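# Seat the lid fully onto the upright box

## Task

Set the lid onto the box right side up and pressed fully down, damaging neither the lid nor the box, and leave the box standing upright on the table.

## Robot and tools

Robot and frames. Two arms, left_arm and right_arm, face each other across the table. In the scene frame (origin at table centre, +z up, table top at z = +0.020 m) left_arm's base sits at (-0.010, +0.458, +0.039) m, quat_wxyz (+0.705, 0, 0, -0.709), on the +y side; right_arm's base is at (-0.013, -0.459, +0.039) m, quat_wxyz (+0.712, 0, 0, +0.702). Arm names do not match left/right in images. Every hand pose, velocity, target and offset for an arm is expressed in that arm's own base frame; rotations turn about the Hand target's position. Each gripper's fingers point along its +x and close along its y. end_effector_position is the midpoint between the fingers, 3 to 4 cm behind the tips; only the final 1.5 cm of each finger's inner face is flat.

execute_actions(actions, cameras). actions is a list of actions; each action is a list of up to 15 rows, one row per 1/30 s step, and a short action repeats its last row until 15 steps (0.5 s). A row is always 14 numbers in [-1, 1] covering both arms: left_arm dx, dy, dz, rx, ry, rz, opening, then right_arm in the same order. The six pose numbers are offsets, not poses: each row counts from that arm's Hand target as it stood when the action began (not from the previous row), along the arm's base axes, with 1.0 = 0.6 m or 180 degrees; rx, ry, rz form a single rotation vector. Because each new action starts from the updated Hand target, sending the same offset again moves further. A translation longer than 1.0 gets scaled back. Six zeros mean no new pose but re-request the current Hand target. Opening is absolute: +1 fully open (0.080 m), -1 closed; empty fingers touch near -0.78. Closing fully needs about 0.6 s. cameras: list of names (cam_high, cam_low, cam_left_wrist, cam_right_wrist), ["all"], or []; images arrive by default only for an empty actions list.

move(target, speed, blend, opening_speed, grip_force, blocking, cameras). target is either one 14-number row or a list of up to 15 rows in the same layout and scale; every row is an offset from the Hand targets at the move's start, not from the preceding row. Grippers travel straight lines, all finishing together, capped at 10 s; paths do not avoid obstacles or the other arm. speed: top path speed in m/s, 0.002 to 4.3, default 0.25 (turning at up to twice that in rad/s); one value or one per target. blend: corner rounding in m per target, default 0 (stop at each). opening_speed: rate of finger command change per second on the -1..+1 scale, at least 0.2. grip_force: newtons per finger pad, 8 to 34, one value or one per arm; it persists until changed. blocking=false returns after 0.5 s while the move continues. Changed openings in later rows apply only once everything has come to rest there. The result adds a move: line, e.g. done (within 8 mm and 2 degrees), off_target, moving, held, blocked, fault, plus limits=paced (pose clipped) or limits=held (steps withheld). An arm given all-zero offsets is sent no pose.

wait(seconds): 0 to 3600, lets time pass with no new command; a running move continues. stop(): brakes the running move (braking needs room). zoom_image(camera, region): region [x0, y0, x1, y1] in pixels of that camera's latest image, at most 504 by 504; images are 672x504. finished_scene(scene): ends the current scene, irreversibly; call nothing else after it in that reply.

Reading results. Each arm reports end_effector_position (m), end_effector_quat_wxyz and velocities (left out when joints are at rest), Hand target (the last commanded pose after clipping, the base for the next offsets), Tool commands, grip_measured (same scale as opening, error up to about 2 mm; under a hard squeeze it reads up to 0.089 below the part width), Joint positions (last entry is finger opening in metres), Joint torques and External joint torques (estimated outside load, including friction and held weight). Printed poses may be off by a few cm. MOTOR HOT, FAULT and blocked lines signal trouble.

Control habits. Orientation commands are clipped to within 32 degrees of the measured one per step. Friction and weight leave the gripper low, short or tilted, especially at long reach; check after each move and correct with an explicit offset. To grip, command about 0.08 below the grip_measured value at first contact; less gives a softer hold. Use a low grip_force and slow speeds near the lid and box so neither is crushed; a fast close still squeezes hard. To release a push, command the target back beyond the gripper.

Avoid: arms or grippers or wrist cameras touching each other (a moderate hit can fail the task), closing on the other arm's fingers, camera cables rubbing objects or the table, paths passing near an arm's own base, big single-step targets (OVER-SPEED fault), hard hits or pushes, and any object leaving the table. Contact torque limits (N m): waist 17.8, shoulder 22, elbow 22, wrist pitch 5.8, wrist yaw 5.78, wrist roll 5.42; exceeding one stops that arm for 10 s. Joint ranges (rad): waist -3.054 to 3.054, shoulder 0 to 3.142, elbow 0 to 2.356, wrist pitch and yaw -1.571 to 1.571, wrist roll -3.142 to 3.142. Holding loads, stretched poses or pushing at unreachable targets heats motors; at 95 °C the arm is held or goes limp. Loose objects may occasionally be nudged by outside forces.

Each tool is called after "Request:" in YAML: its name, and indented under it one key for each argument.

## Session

Request:
execute_actions:
  actions: []

Request:
zoom_image:
  camera: "cam_high"
  region: [150, 100, 500, 400]

Scene clock: 0.00 s.
left_arm: end_effector_position=(+0.1449, +0.3551, +0.1457) grip_measured=+1.000 end_effector_quat_wxyz=(+0.748, +0.033, +0.655, +0.101) | right_arm: end_effector_position=(+0.2049, -0.0245, +0.3086) grip_measured=+1.000 end_effector_quat_wxyz=(+0.985, +0.091, -0.086, -0.120)
Joint positions: left_arm=[1.2 1.808 1.56 -1.095 0.043 1.099 0.08] | right_arm=[0.218 0.265 0.443 -0.012 0.47 0.129 0.08]
Joint velocities: within noise
Joint torques (N m): no reading
External joint torques (N m): no reading
Heat: left arm: hottest wrist pitch 37 °C (+0.0 °C/min); right arm: hottest wrist pitch 33 °C (+0.0 °C/min).
Hand target: left_arm +0.1452, +0.3559, +0.1488; +0.749, +0.037, +0.653, +0.104 | right_arm +0.2039, -0.0247, +0.3115; +0.984, +0.093, -0.090, -0.120
Tool commands: left_gripper/opening=+1.0 right_gripper/opening=+1.0

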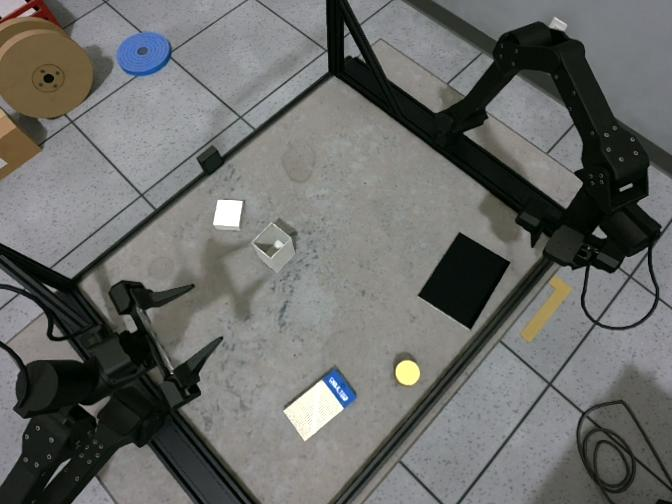

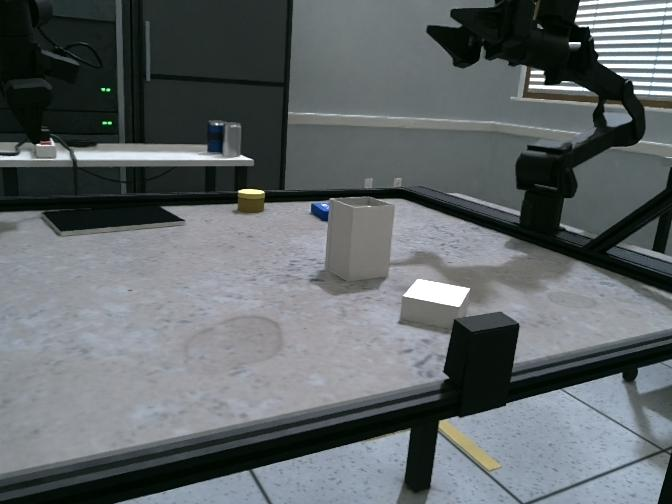

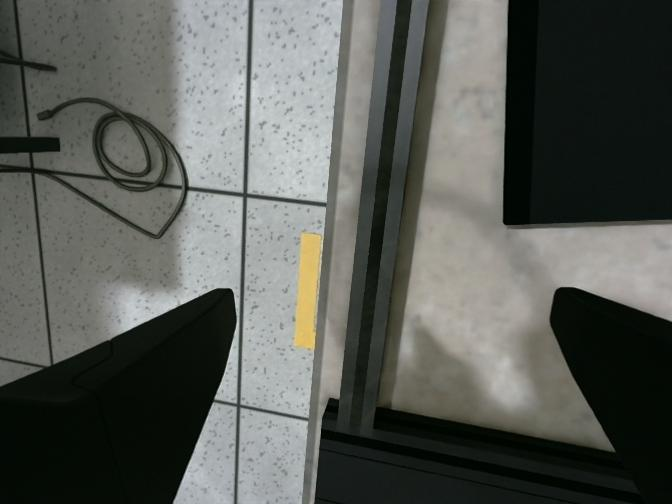

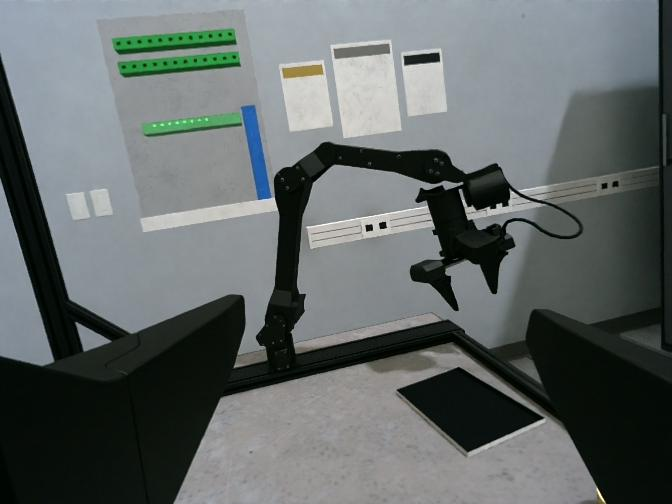

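Scaled by 1.440 from the camera's image (finer frame: 960x720).

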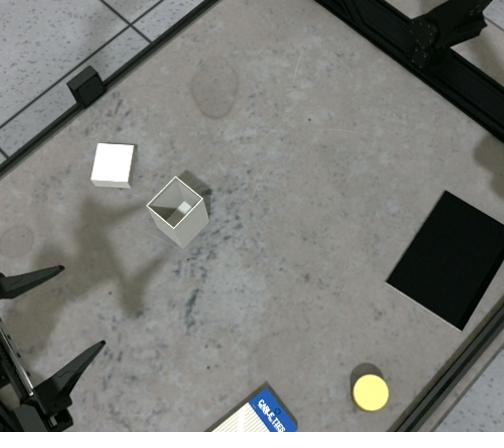

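Request:
move:
  target: [0.333, -0.7448, -0.098, -0.0325, -0.2893, -0.0419, 1.0, 0.3318, 0.3962, -0.3525, -0.1979, 0.5416, 0.2823, 1.0]
  speed: 0.4
  cameras: ["cam_high", "cam_low", "cam_left_wrist", "cam_right_wrist"]

Scene clock: 132.13 s.
left_arm: end_effector_position=(+0.3403, -0.0890, +0.0842) grip_measured=+1.000 end_effector_quat_wxyz=(+0.963, -0.003, +0.267, +0.028) | right_arm: end_effector_position=(+0.4018, +0.2108, +0.0997) grip_measured=+1.000 end_effector_quat_wxyz=(+0.658, -0.259, +0.660, +0.256)
Joint positions: left_arm=[-0.429 1.443 0.487 0.359 -0.415 -0.257 0.08] | right_arm=[0.485 2.339 2.195 -1.431 0.004 -0.26 0.08]
Joint torques (N m): left_arm=[-0.29 -4.04 6.75 2.04 -0.4 -0.12] | right_arm=[0.13 -11.57 7.86 0.2 -0.17 -0.12]
External joint torques (N m): left_arm=[-0.28 0.39 1.42 0.57 -0.26 -0.13] | right_arm=[0.1 -1.2 2.49 -0.13 -0.16 -0.12]
Heat: left arm: hottest wrist pitch 38 °C (+0.0 °C/min); right arm: hottest wrist pitch 41 °C (+0.0 °C/min).
Hand target: left_arm +0.3450, -0.0910, +0.0901; +0.965, -0.008, +0.259, +0.029 | right_arm +0.4030, +0.2130, +0.1001; +0.658, -0.259, +0.658, +0.260
Off the commanded pose: left_arm 0.008 m, 1 deg | right_arm 0.003 m, 1 deg.
move: done

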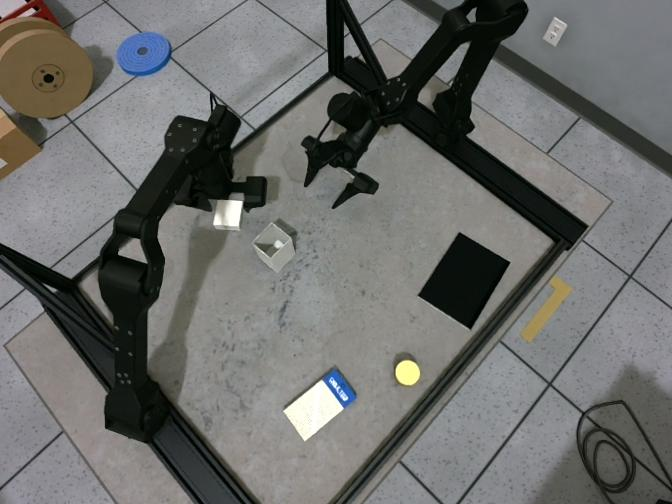

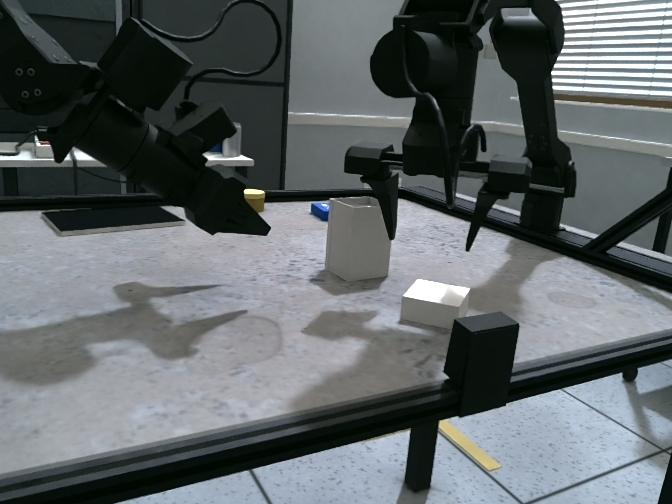

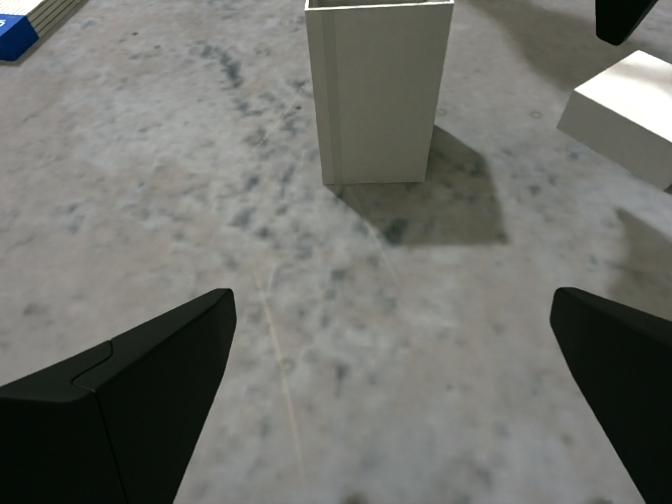

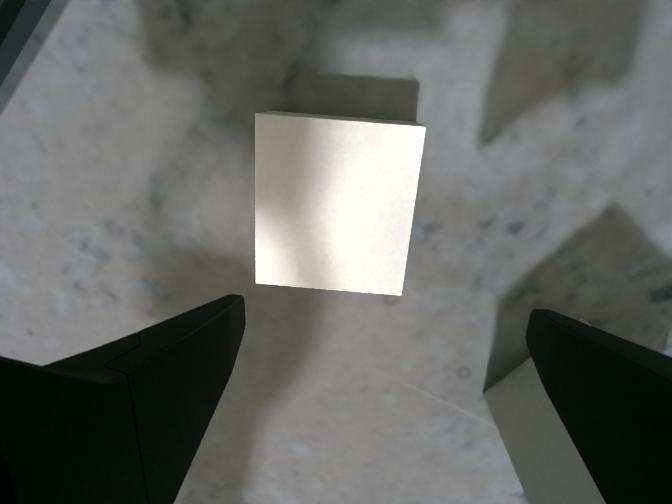

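Request:
zoom_image:
  camera: "cam_right_wrist"
  region: [230, 90, 450, 310]

Request:
zoom_image:
  camera: "cam_high"
  region: [205, 190, 305, 280]

Scaled by 2.291 from the camera's image (finer frame: 960x720).

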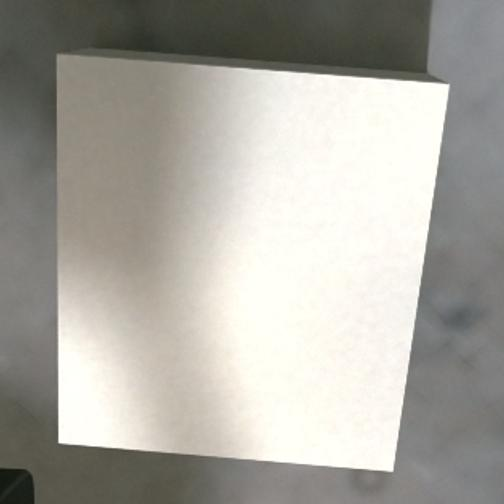

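Scaled by 5.040 from the camera's image (finer frame: 960x720).

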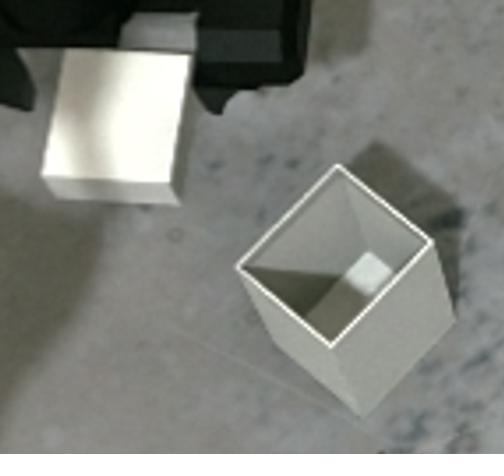

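Request:
move:
  target:
    - [0.1022, -0.0005, -0.0668, 0.0041, -0.0665, 0, 1.0, -0.0087, 0.0252, -0.0418, 0, 0, -0.0167, 1.0]
    - [0.2187, 0.0067, -0.0902, 0.0068, -0.1109, 0.0039, 1.0, -0.0087, 0.0252, -0.126, 0, 0, -0.0167, 1.0]
    - [0.2187, 0.0067, -0.0902, 0.0068, -0.1109, 0.0039, 0.2, -0.0087, 0.0252, -0.126, 0, 0, -0.0167, 0.3]
  speed: [0.2, 0.1, 0.1]
  blend: [0.01, 0, 0]
  grip_force: [8, 10]
  opening_speed: 0.8
  cameras: ["cam_low", "cam_left_wrist", "cam_right_wrist"]

Scene clock: 289.27 s.
left_arm: end_effector_position=(+0.4727, -0.0863, +0.0338) grip_measured=+0.443 end_effector_quat_wxyz=(+0.995, -0.005, +0.092, +0.038) | right_arm: end_effector_position=(+0.3998, +0.2277, +0.0290) grip_measured=+0.532 end_effector_quat_wxyz=(+0.668, -0.243, +0.660, +0.242)
Joint positions: left_arm=[-0.291 2.239 0.791 1.251 -0.36 -0.074 0.055] | right_arm=[0.519 2.368 1.965 -1.158 0.003 -0.182 0.059]
Joint torques (N m): left_arm=[0.1 -7.13 4.44 2.21 0.11 0.17] | right_arm=[0.2 -11.76 5.18 0.63 -0.1 0.1]
External joint torques (N m): left_arm=[0.1 0.75 1.01 0.63 0.15 0.16] | right_arm=[0.12 -1.17 -0.21 0.29 -0.08 0.1]
Heat: left arm: hottest wrist pitch 46 °C (+0.0 °C/min); right arm: hottest shoulder 51 °C (+2.0 °C/min). Fold the right arm in close to its base, or ease its load, before you think long.
Hand target: left_arm +0.4762, -0.0869, +0.0360; +0.996, -0.005, +0.087, +0.036 | right_arm +0.3977, +0.2281, +0.0244; +0.665, -0.242, +0.664, +0.242
Off the commanded pose: left_arm 0.004 m, 1 deg | right_arm 0.005 m, 1 deg.
MOTOR HOT: joint 2 (shoulder) of the right arm reports 51 °C; the controller stops that arm at 95 °C. To cool a motor, set the load down, stop pushing, or move to a pose that needs little force.
grip_force (N): 8, 10
move: done

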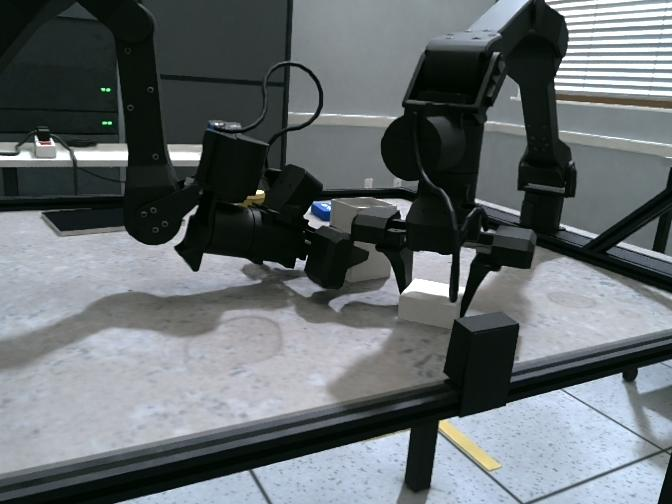

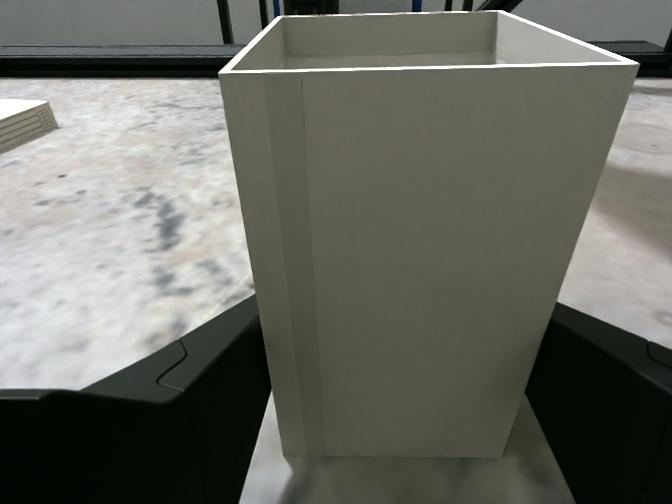

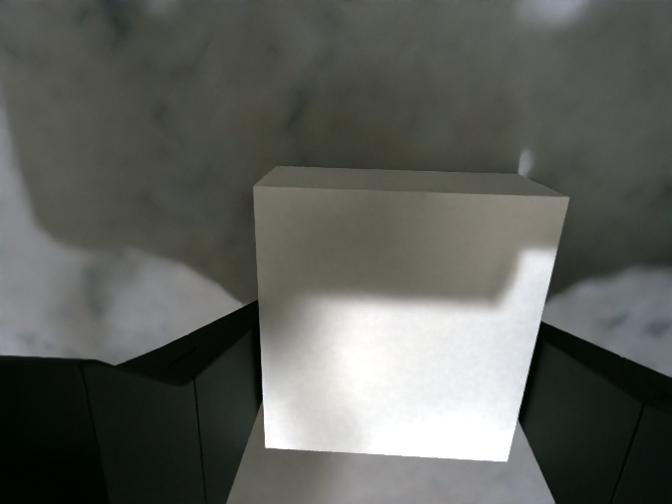

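Request:
move:
  target:
    - [0,0,0,0,0,0,0.2, -0.0128,-0.0135,0.126,0,0,0,0.3]
    - [0,0,0,0,0,0,0.2, -0.0045,-0.1052,0.2177,0,0,-0.0833,0.3]
    - [0,0,0,0,0,0,0.2, 0.0445,-0.2405,0.2027,0,0,-0.1961,0.3]
  speed: [0.12, 0.2, 0.2]
  blend: [0.01, 0.01, 0]
  cameras: ["cam_low", "cam_left_wrist", "cam_high"]

Request:
zoom_image:
  camera: "cam_low"
  region: [300, 150, 420, 240]

Scene clock: 349.63 s.
left_arm: end_effector_position=(+0.4727, -0.0863, +0.0338) grip_measured=+0.443 end_effector_quat_wxyz=(+0.995, -0.005, +0.092, +0.038) | right_arm: end_effector_position=(+0.4215, +0.0824, +0.1455) grip_measured=+0.532 end_effector_quat_wxyz=(+0.704, -0.032, +0.709, +0.029)
Joint positions: left_arm=[-0.291 2.239 0.791 1.251 -0.36 -0.074 0.055] | right_arm=[0.194 2.245 2.221 -1.555 0.003 0.108 0.059]
Joint torques (N m): left_arm=[0.19 -7.16 4.46 2.2 0.12 0.18] | right_arm=[0.13 -10.91 7.7 0.54 -0.11 0.17]
External joint torques (N m): left_arm=[0.22 0.77 1.03 0.6 0.16 0.18] | right_arm=[0.12 -1.16 2.45 0.23 -0.11 0.17]
Heat: left arm: hottest wrist pitch 45 °C (-1.0 °C/min); right arm: hottest shoulder 49 °C (-2.0 °C/min). Fold the right arm in close to its base, or ease its load, before you think long.
Hand target: left_arm +0.4762, -0.0869, +0.0360; +0.996, -0.005, +0.087, +0.036 | right_arm +0.4244, +0.0839, +0.1461; +0.707, -0.029, +0.706, +0.029
Off the commanded pose: left_arm 0.004 m, 1 deg | right_arm 0.003 m, 1 deg.
MOTOR HOT: still on. Joint 2 (shoulder) of the right arm reports 49 °C.
grip_force (N): 8, 10
move: done
Images, in order (width x height): cam_high 672x504, cam_low 672x504, cam_left_wrist 672x504.

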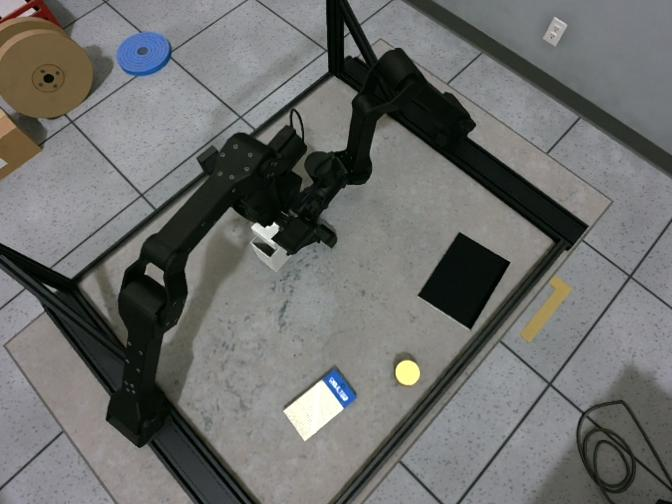

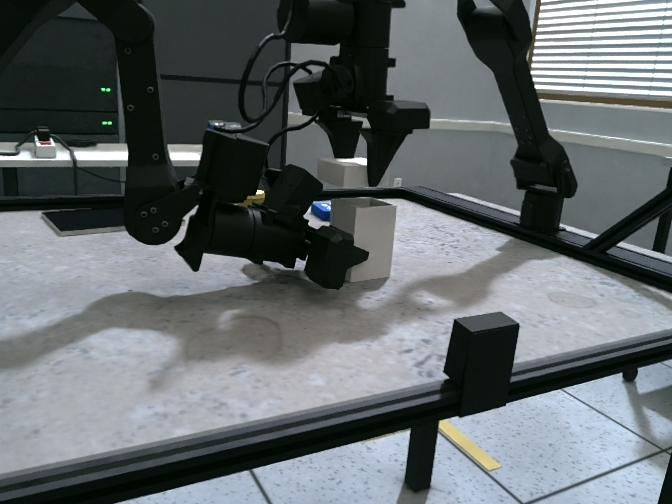

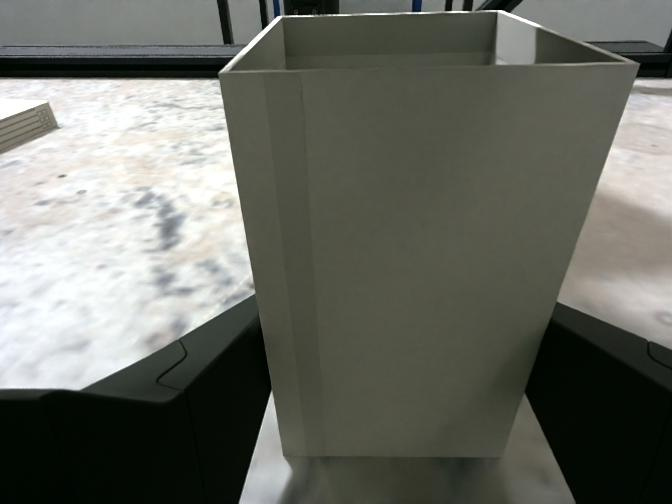

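Scaled by 4.200 from the camera's image (finer frame: 960x720).

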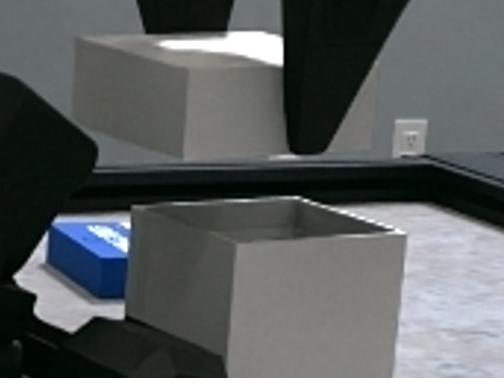

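Request:
zoom_image:
  camera: "cam_high"
  region: [225, 190, 325, 280]

Scaled by 5.040 from the camera's image (finer frame: 960x720).

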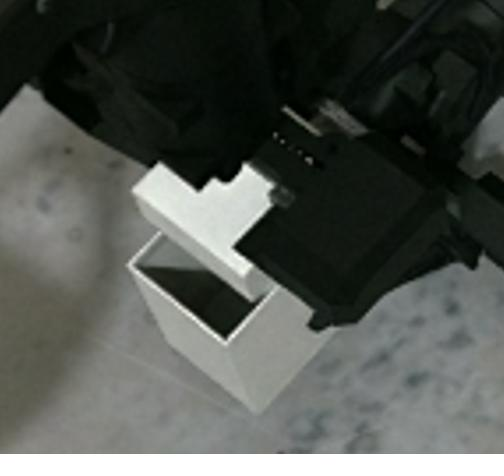

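Request:
move:
  target: [0,0,0,0,0,0,0.2, -0.0397,-0.0023,-0.036,0,0,0.0056,0.3]
  speed: 0.1
  cameras: ["cam_low", "cam_left_wrist", "cam_high"]

Request:
zoom_image:
  camera: "cam_low"
  region: [320, 160, 400, 220]

Request:
zoom_image:
  camera: "cam_high"
  region: [235, 200, 315, 270]

Scene clock: 413.63 s.
left_arm: end_effector_position=(+0.4729, -0.0864, +0.0339) grip_measured=+0.443 end_effector_quat_wxyz=(+0.995, -0.005, +0.092, +0.038) | right_arm: end_effector_position=(+0.4020, +0.0810, +0.1198) grip_measured=+0.532 end_effector_quat_wxyz=(+0.702, -0.034, +0.710, +0.031)
Joint positions: left_arm=[-0.291 2.24 0.792 1.251 -0.36 -0.073 0.055] | right_arm=[0.2 2.133 1.937 -1.387 0.003 0.108 0.059]
Joint torques (N m): left_arm=[0.17 -7.17 4.32 2.18 0.12 0.15] | right_arm=[0.36 -13.2 5.42 0.62 -0.14 -0.12]
External joint torques (N m): left_arm=[0.19 0.8 0.85 0.57 0.16 0.14] | right_arm=[0.37 -4 0.03 0.31 -0.14 -0.12]
Heat: left arm: hottest wrist pitch 45 °C (+0.0 °C/min); right arm: hottest shoulder 49 °C (+0.0 °C/min). Fold the right arm in close to its base, or ease its load, before you think long.
Hand target: left_arm +0.4762, -0.0870, +0.0360; +0.996, -0.005, +0.087, +0.036 | right_arm +0.4006, +0.0824, +0.1246; +0.707, -0.035, +0.706, +0.035
Off the commanded pose: left_arm 0.004 m, 1 deg | right_arm 0.005 m, 1 deg.
MOTOR HOT: still on. Joint 2 (shoulder) of the right arm reports 49 °C.
grip_force (N): 8, 10
move: done
Images, in order (width x height): cam_high 672x504, cam_low 672x504, cam_left_wrist 672x504.

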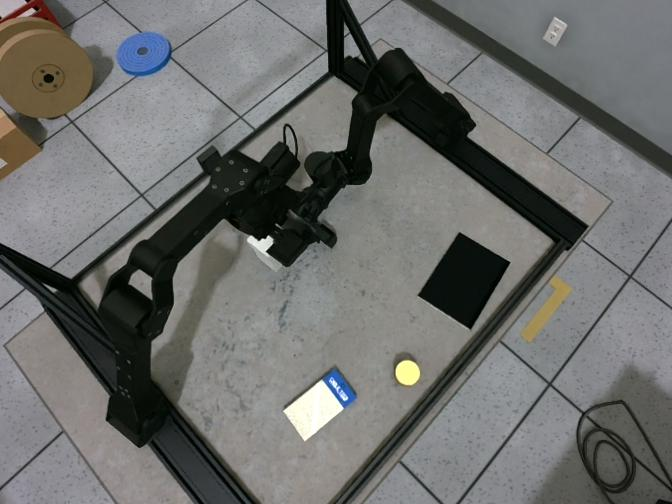

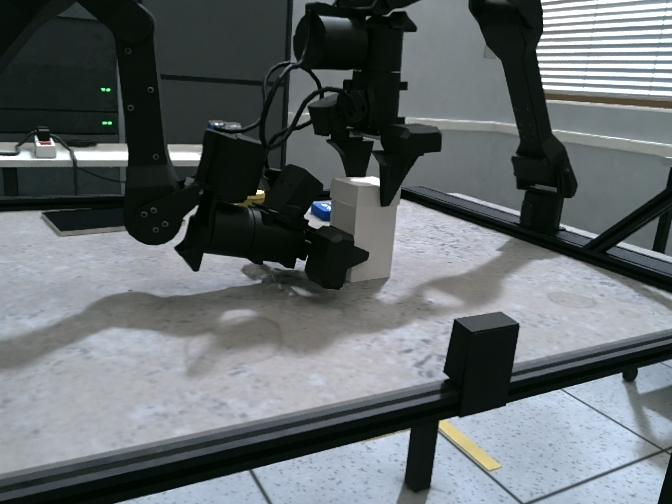

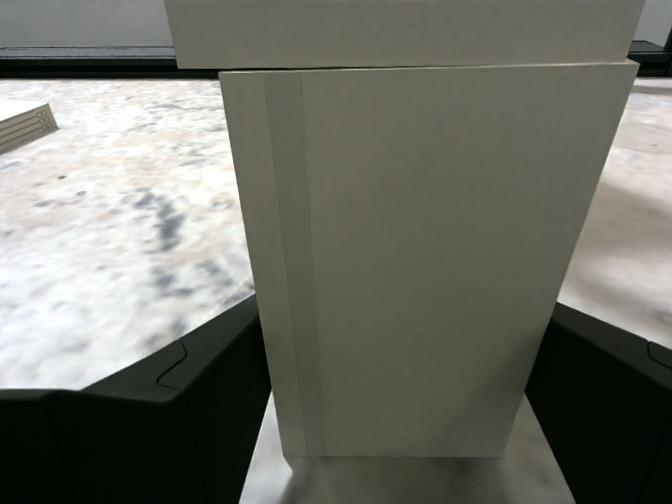

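Scaled by 6.300 from the camera's image (finer frame: 960x720).

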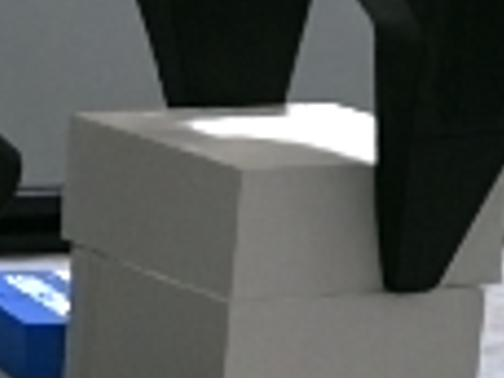

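Scaled by 6.300 from the camera's image (finer frame: 960x720).

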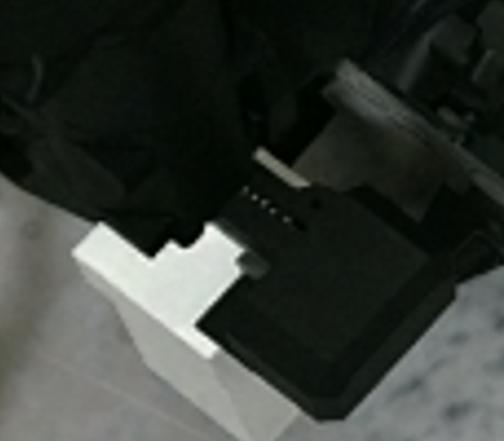

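Request:
move:
  target:
    - [0,0,0,0,0,0,0.2,0.0082,0.0057,0.009,0,0,0,0.3]
    - [0,0,0,0,0,0,0.2,0.0157,0.0057,-0.0018,0,0,0,0.3]
    - [0,0,0,0,0,0,0.2,0.0135,0.011,-0.0018,0,0,0,0.3]
    - [0,0,0,0,0,0,0.2,0.0082,0.0132,-0.0018,0,0,0,0.3]
    - [0,0,0,0,0,0,0.2,0.0029,0.011,-0.0018,0,0,0,0.3]
    - [0,0,0,0,0,0,0.2,0.0007,0.0057,-0.0018,0,0,0,0.3]
    - [0,0,0,0,0,0,0.2,0.0029,0.0004,-0.0018,0,0,0,0.3]
    - [0,0,0,0,0,0,0.2,0.0082,-0.0018,-0.0018,0,0,0,0.3]
    - [0,0,0,0,0,0,0.2,0.0135,0.0004,-0.0018,0,0,0,0.3]
    - [0,0,0,0,0,0,0.2,0.0157,0.0057,-0.0052,0,0,0,0.3]
    - [0,0,0,0,0,0,0.2,0.0082,0.0107,-0.0052,0,0,0,0.3]
    - [0,0,0,0,0,0,0.2,0.0032,0.0057,-0.0052,0,0,0,0.3]
    - [0,0,0,0,0,0,0.2,0.0082,0.0007,-0.0052,0,0,0,0.3]
    - [0,0,0,0,0,0,0.2,0.0132,0.0057,-0.0093,0,0,0,0.3]
    - [0,0,0,0,0,0,0.2,0.0082,0.0057,-0.0093,0,0,0,0.3]
  speed: 0.02
  blend: 0.001
  cameras: ["cam_low", "cam_left_wrist"]

Request:
zoom_image:
  camera: "cam_low"
  region: [320, 160, 400, 220]

Scene clock: 464.57 s.
left_arm: end_effector_position=(+0.4732, -0.0857, +0.0339) grip_measured=+0.443 end_effector_quat_wxyz=(+0.995, -0.005, +0.092, +0.038) | right_arm: end_effector_position=(+0.4054, +0.0857, +0.1194) grip_measured=+0.532 end_effector_quat_wxyz=(+0.705, -0.036, +0.707, +0.035)
Joint positions: left_arm=[-0.29 2.24 0.792 1.251 -0.36 -0.073 0.055] | right_arm=[0.208 2.143 1.951 -1.381 0 0.108 0.059]
Joint torques (N m): left_arm=[-0.04 -7.25 4.3 2.21 0.1 0.12] | right_arm=[-0.07 -11.65 5.57 0.89 0 0.06]
External joint torques (N m): left_arm=[-0.09 0.6 0.91 0.64 0.14 0.12] | right_arm=[-0.05 -2.36 0.2 0.57 -0.01 0.06]
Heat: left arm: hottest wrist pitch 45 °C (+0.0 °C/min); right arm: hottest shoulder 54 °C (+6.0 °C/min). Fold the right arm in close to its base, or ease its load, before you think long.
Hand target: left_arm +0.4762, -0.0869, +0.0359; +0.996, -0.005, +0.087, +0.036 | right_arm +0.4056, +0.0859, +0.1190; +0.707, -0.035, +0.706, +0.036
Off the commanded pose: left_arm 0.004 m, 1 deg | right_arm 0.000 m, 0 deg.
MOTOR HOT: still on. Joint 2 (shoulder) of the right arm reports 54 °C.
grip_force (N): 8, 10
move: done

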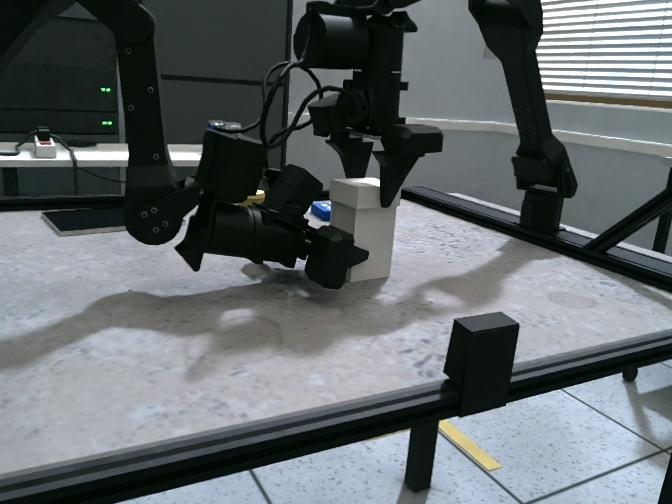

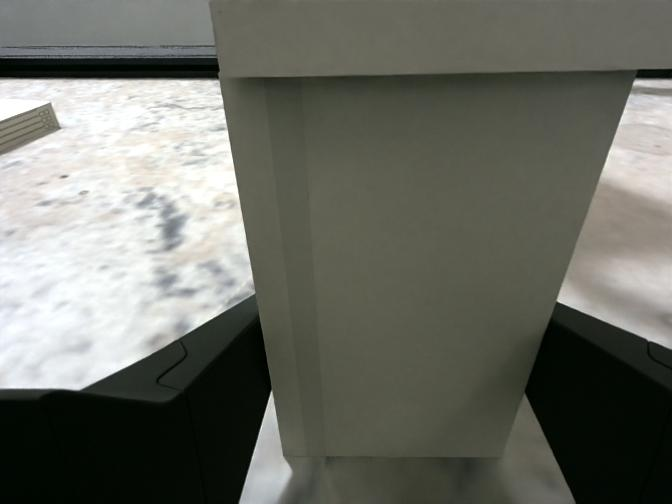

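Scaled by 6.300 from the camera's image (finer frame: 960x720).

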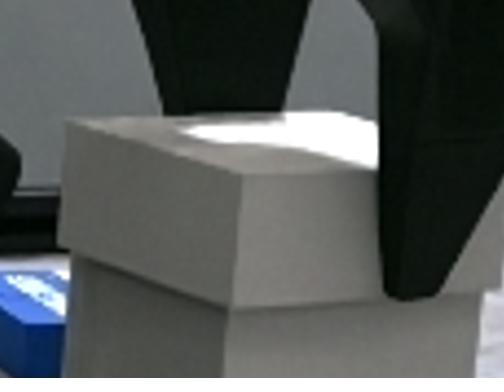

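Request:
move:
  target:
    - [0,0,0,0,0,0,0.2,-0.0003,-0.0032,0.0033,0,0,0,0.3]
    - [0,0,0,0,0,0,0.2,0.0064,-0.0032,0.0017,0,0,0,0.3]
    - [0,0,0,0,0,0,0.2,0.0044,0.0015,0.0017,0,0,0,0.3]
    - [0,0,0,0,0,0,0.2,-0.0003,0.0035,0.0017,0,0,0,0.3]
    - [0,0,0,0,0,0,0.2,-0.005,0.0015,0.0017,0,0,0,0.3]
    - [0,0,0,0,0,0,0.2,-0.007,-0.0032,0.0,0,0,0,0.3]
    - [0,0,0,0,0,0,0.2,-0.005,-0.0079,0.0,0,0,0,0.3]
    - [0,0,0,0,0,0,0.2,-0.0003,-0.0099,0.0,0,0,0,0.3]
    - [0,0,0,0,0,0,0.2,0.0044,-0.0079,-0.0017,0,0,0,0.3]
    - [0,0,0,0,0,0,0.2,0.0064,-0.0032,-0.0033,0,0,0,0.3]
    - [0,0,0,0,0,0,0.2,-0.0003,0.001,-0.0033,0,0,0,0.3]
    - [0,0,0,0,0,0,0.2,-0.0045,-0.0032,-0.0033,0,0,0,0.3]
    - [0,0,0,0,0,0,0.2,-0.0003,-0.0074,-0.005,0,0,0,0.3]
    - [0,0,0,0,0,0,0.2,0.0039,-0.0032,-0.0083,0,0,0,0.3]
    - [0,0,0,0,0,0,0.2,-0.0003,-0.0032,-0.0083,0,0,0,0.3]
  speed: 0.02
  blend: 0.001
  cameras: ["cam_low", "cam_left_wrist"]

Request:
zoom_image:
  camera: "cam_low"
  region: [320, 160, 400, 220]

Scene clock: 520.60 s.
left_arm: end_effector_position=(+0.4734, -0.0856, +0.0341) grip_measured=+0.443 end_effector_quat_wxyz=(+0.995, -0.005, +0.091, +0.038) | right_arm: end_effector_position=(+0.4050, +0.0835, +0.1123) grip_measured=+0.532 end_effector_quat_wxyz=(+0.703, -0.035, +0.709, +0.035)
Joint positions: left_arm=[-0.289 2.241 0.793 1.251 -0.36 -0.073 0.055] | right_arm=[0.203 2.144 1.925 -1.36 0 0.104 0.059]
Joint torques (N m): left_arm=[0.09 -7.18 4.2 2.15 0.1 0.14] | right_arm=[0.22 -12.12 5.73 0.88 0 0]
External joint torques (N m): left_arm=[0.13 0.72 0.77 0.57 0.14 0.13] | right_arm=[0.23 -2.72 0.3 0.57 0 0]
Heat: left arm: hottest wrist pitch 46 °C (+1.0 °C/min); right arm: hottest shoulder 54 °C (+1.0 °C/min). Fold the right arm in close to its base, or ease its load, before you think long.
Hand target: left_arm +0.4763, -0.0869, +0.0361; +0.996, -0.005, +0.087, +0.036 | right_arm +0.4053, +0.0840, +0.1138; +0.706, -0.035, +0.706, +0.036
Off the commanded pose: left_arm 0.004 m, 1 deg | right_arm 0.002 m, 1 deg.
MOTOR HOT: still on. Joint 2 (shoulder) of the right arm reports 54 °C.
grip_force (N): 8, 10
move: done

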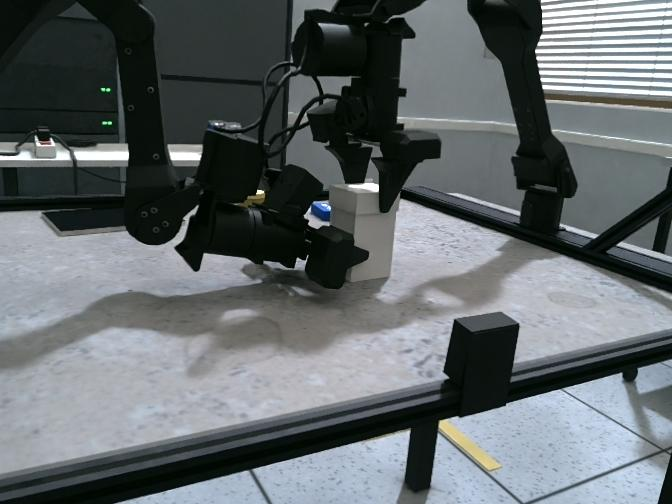

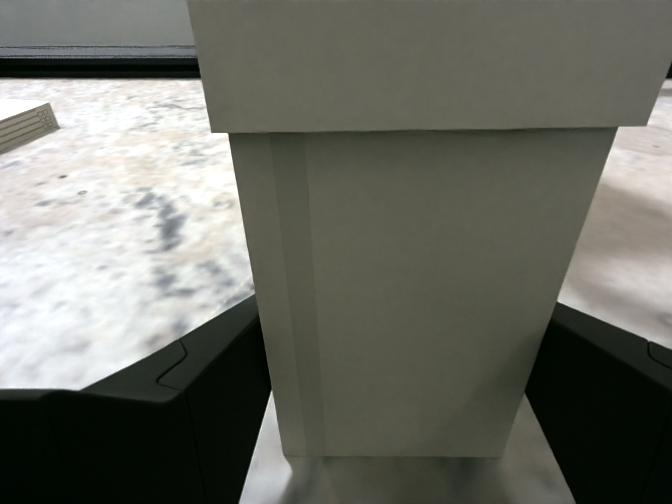

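Scaled by 6.300 from the camera's image (finer frame: 960x720).

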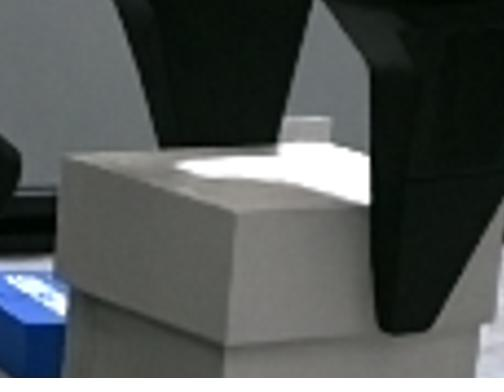

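Request:
move:
  target: [0,0,0,0,0,0,0.2,0,0,-0.0333,0,0,0,0.3]
  speed: 0.05
  cameras: ["cam_low", "cam_left_wrist"]

Request:
zoom_image:
  camera: "cam_low"
  region: [310, 160, 410, 290]

Scene clock: 548.77 s.
left_arm: end_effector_position=(+0.4734, -0.0856, +0.0341) grip_measured=+0.443 end_effector_quat_wxyz=(+0.995, -0.005, +0.091, +0.038) | right_arm: end_effector_position=(+0.4051, +0.0836, +0.0945) grip_measured=+0.532 end_effector_quat_wxyz=(+0.704, -0.035, +0.708, +0.035)
Joint positions: left_arm=[-0.289 2.241 0.793 1.251 -0.36 -0.073 0.055] | right_arm=[0.203 2.143 1.853 -1.286 0 0.104 0.059]
Joint torques (N m): left_arm=[0.02 -7.34 4.18 2.19 0.11 0.13] | right_arm=[0.02 -11.84 5.13 1.18 0.01 0.01]
External joint torques (N m): left_arm=[0.04 0.56 0.74 0.61 0.14 0.12] | right_arm=[-0.03 -2.58 -0.22 0.87 0.01 0.01]
Heat: left arm: hottest wrist pitch 46 °C (+0.0 °C/min); right arm: hottest shoulder 54 °C (+1.0 °C/min). Fold the right arm in close to its base, or ease its load, before you think long.
Hand target: left_arm +0.4763, -0.0869, +0.0360; +0.996, -0.005, +0.087, +0.036 | right_arm +0.4054, +0.0839, +0.0940; +0.707, -0.035, +0.706, +0.035
Off the commanded pose: left_arm 0.004 m, 1 deg | right_arm 0.001 m, 0 deg.
MOTOR HOT: still on. Joint 2 (shoulder) of the right arm reports 54 °C.
grip_force (N): 8, 10
move: done

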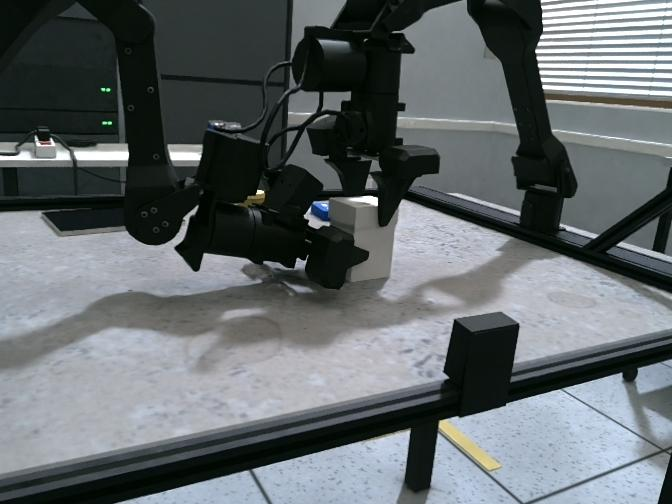

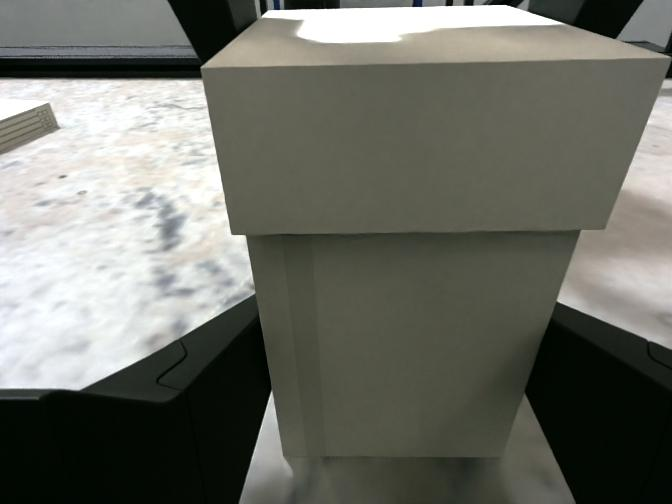

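Scaled by 3.877 from the camera's image (finer frame: 960x720).

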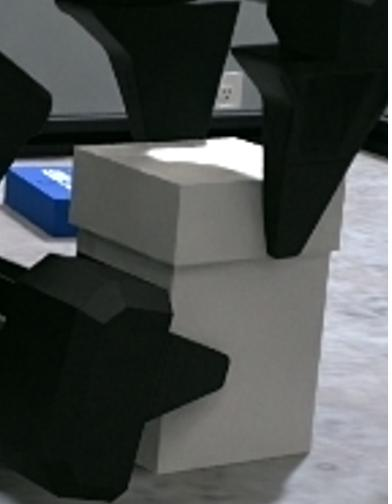

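Request:
move:
  target:
    - [0,0,0,0,0,0,0.2,0,0,0,0,0,0,1.0]
    - [0,0,0,0,0,0,0.2,-0.005,0,0.0717,0,0,0,-0.75]
    - [0,0,0,0,0,0,0.2,-0.005,0,0.0125,0,0,0,-0.75]
  speed: [0.1, 0.12, 0.05]
  opening_speed: 1.5
  cameras: ["cam_low", "cam_left_wrist", "cam_right_wrist"]

Request:
zoom_image:
  camera: "cam_low"
  region: [310, 160, 410, 290]

Scene clock: 589.73 s.
left_arm: end_effector_position=(+0.4734, -0.0856, +0.0341) grip_measured=+0.443 end_effector_quat_wxyz=(+0.995, -0.005, +0.091, +0.038) | right_arm: end_effector_position=(+0.4031, +0.0832, +0.1164) grip_measured=-0.747 end_effector_quat_wxyz=(+0.716, -0.033, +0.696, +0.037)
Joint positions: left_arm=[-0.289 2.241 0.793 1.251 -0.36 -0.073 0.055] | right_arm=[0.203 2.099 1.87 -1.313 0 0.104 0.001]
Joint torques (N m): left_arm=[0.06 -7.27 4.23 2.19 0.13 0.13] | right_arm=[0.19 -7.99 4.05 1.68 -0.02 0.07]
External joint torques (N m): left_arm=[0.08 0.63 0.79 0.61 0.17 0.13] | right_arm=[0.2 1.01 -1.34 1.32 -0.03 0.07]
Heat: left arm: hottest wrist pitch 46 °C (+0.0 °C/min); right arm: hottest shoulder 57 °C (+3.0 °C/min). Fold the right arm in close to its base, or ease its load, before you think long.
Hand target: left_arm +0.4763, -0.0869, +0.0361; +0.996, -0.005, +0.087, +0.036 | right_arm +0.4024, +0.0839, +0.1014; +0.707, -0.035, +0.706, +0.035
Off the commanded pose: left_arm 0.004 m, 1 deg | right_arm 0.015 m, 2 deg.
MOTOR HOT: still on. Joint 2 (shoulder) of the right arm reports 57 °C.
grip_force (N): 8, 10
move: off_target (right_arm)

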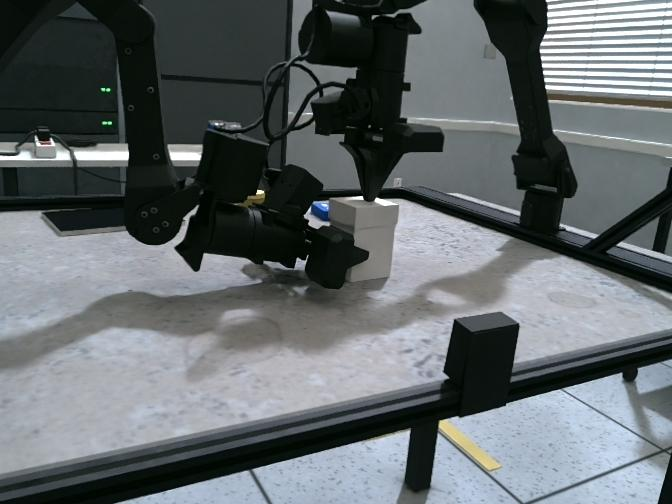

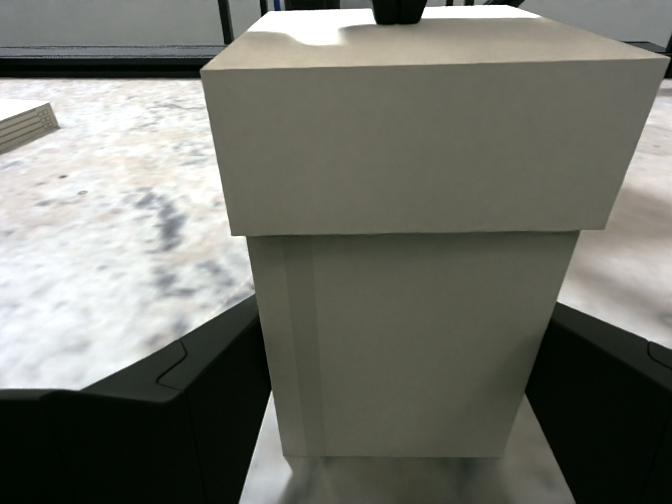

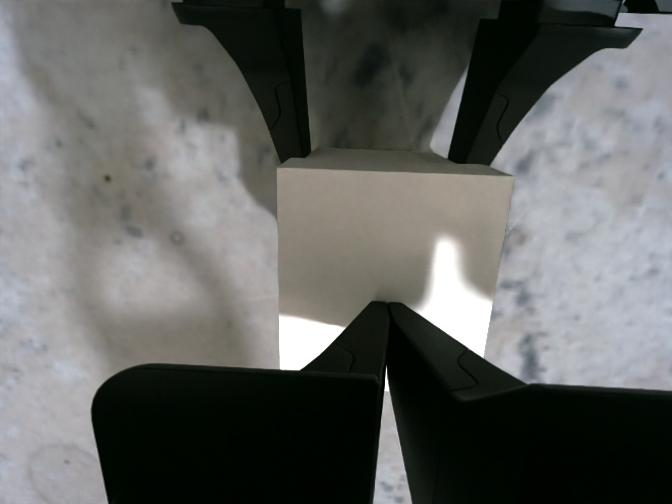

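Scaled by 3.877 from the camera's image (finer frame: 960x720).

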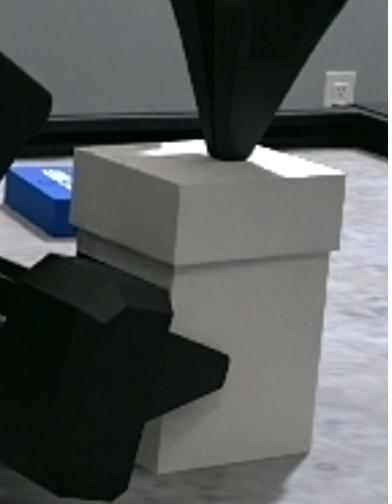

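Request:
move:
  target:
    - [0,0,0,0,0,0,0.2,0,0,0.106,0,0,0,-0.75]
    - [0,0,0,0,0,0,1.0,0,0,0.106,0,0,0,-0.75]
    - [-0.1828,-0.0132,0.05,-0.0079,0.1108,0,1.0,0,0,0.106,0,0,0,-0.75]
  speed: [0.15, 0.1, 0.15]
  opening_speed: 1.5
  cameras: ["cam_low", "cam_left_wrist"]

Request:
zoom_image:
  camera: "cam_low"
  region: [310, 160, 410, 290]

Scene clock: 612.97 s.
left_arm: end_effector_position=(+0.3685, -0.0957, +0.0642) grip_measured=+0.996 end_effector_quat_wxyz=(+0.965, -0.008, +0.261, +0.033) | right_arm: end_effector_position=(+0.4007, +0.0827, +0.1635) grip_measured=-0.747 end_effector_quat_wxyz=(+0.705, -0.035, +0.708, +0.035)
Joint positions: left_arm=[-0.413 1.638 0.548 0.507 -0.412 -0.256 0.08] | right_arm=[0.203 2.149 2.136 -1.562 0 0.104 0.001]
Joint torques (N m): left_arm=[-0.18 -6.69 3.53 1.79 -0.41 -0.16] | right_arm=[0.17 -10.52 7.62 0.21 -0.02 0.06]
External joint torques (N m): left_arm=[-0.17 -1.37 -1.31 0.33 -0.28 -0.16] | right_arm=[0.12 -1.3 2.37 -0.1 -0.02 0.06]
Heat: left arm: hottest wrist pitch 47 °C (+1.0 °C/min); right arm: hottest shoulder 53 °C (-1.0 °C/min). Fold the right arm in close to its base, or ease its load, before you think long.
Hand target: left_arm +0.3665, -0.0949, +0.0660; +0.965, -0.011, +0.258, +0.035 | right_arm +0.4024, +0.0839, +0.1650; +0.707, -0.035, +0.706, +0.035
Off the commanded pose: left_arm 0.003 m, 1 deg | right_arm 0.003 m, 0 deg.
MOTOR HOT: still on. Joint 2 (shoulder) of the right arm reports 53 °C.
joint sent to its limit (right arm) — joint 4 (wrist pitch), lower limit. The joint targets still meet the commanded pose.
grip_force (N): 8, 10
move: done

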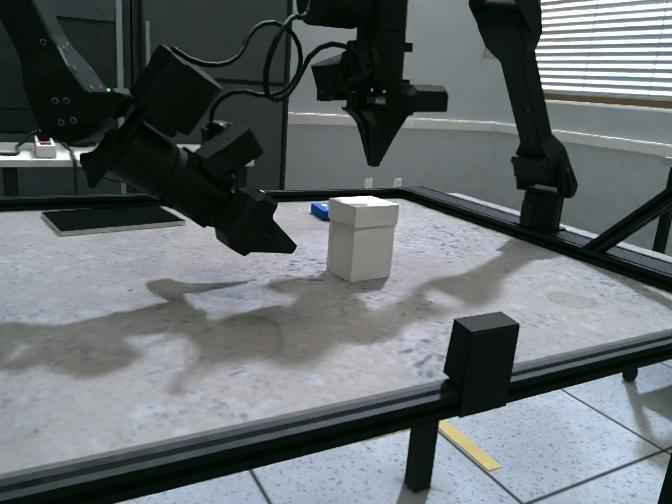

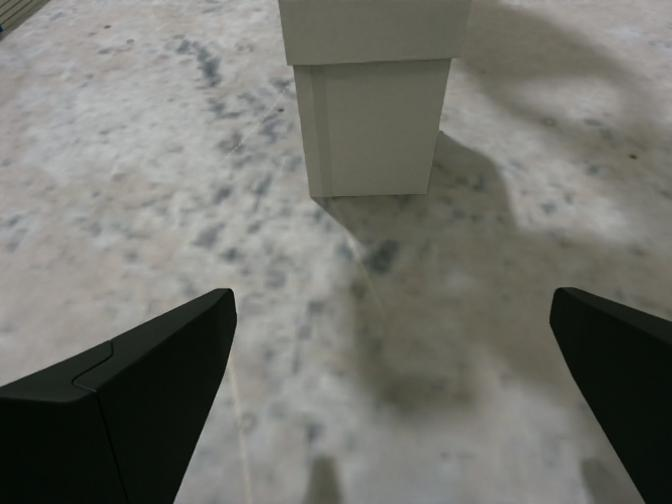

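Scaled by 3.877 from the camera's image (finer frame: 960x720).

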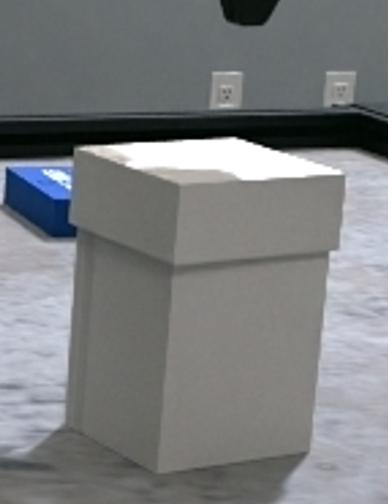

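The lid is on the right way up and pressed all the way down. The box is upright on the table, and neither arm is touching it.

Request:
finished_scene:
  scene: 2

The scene is finished: the task was done.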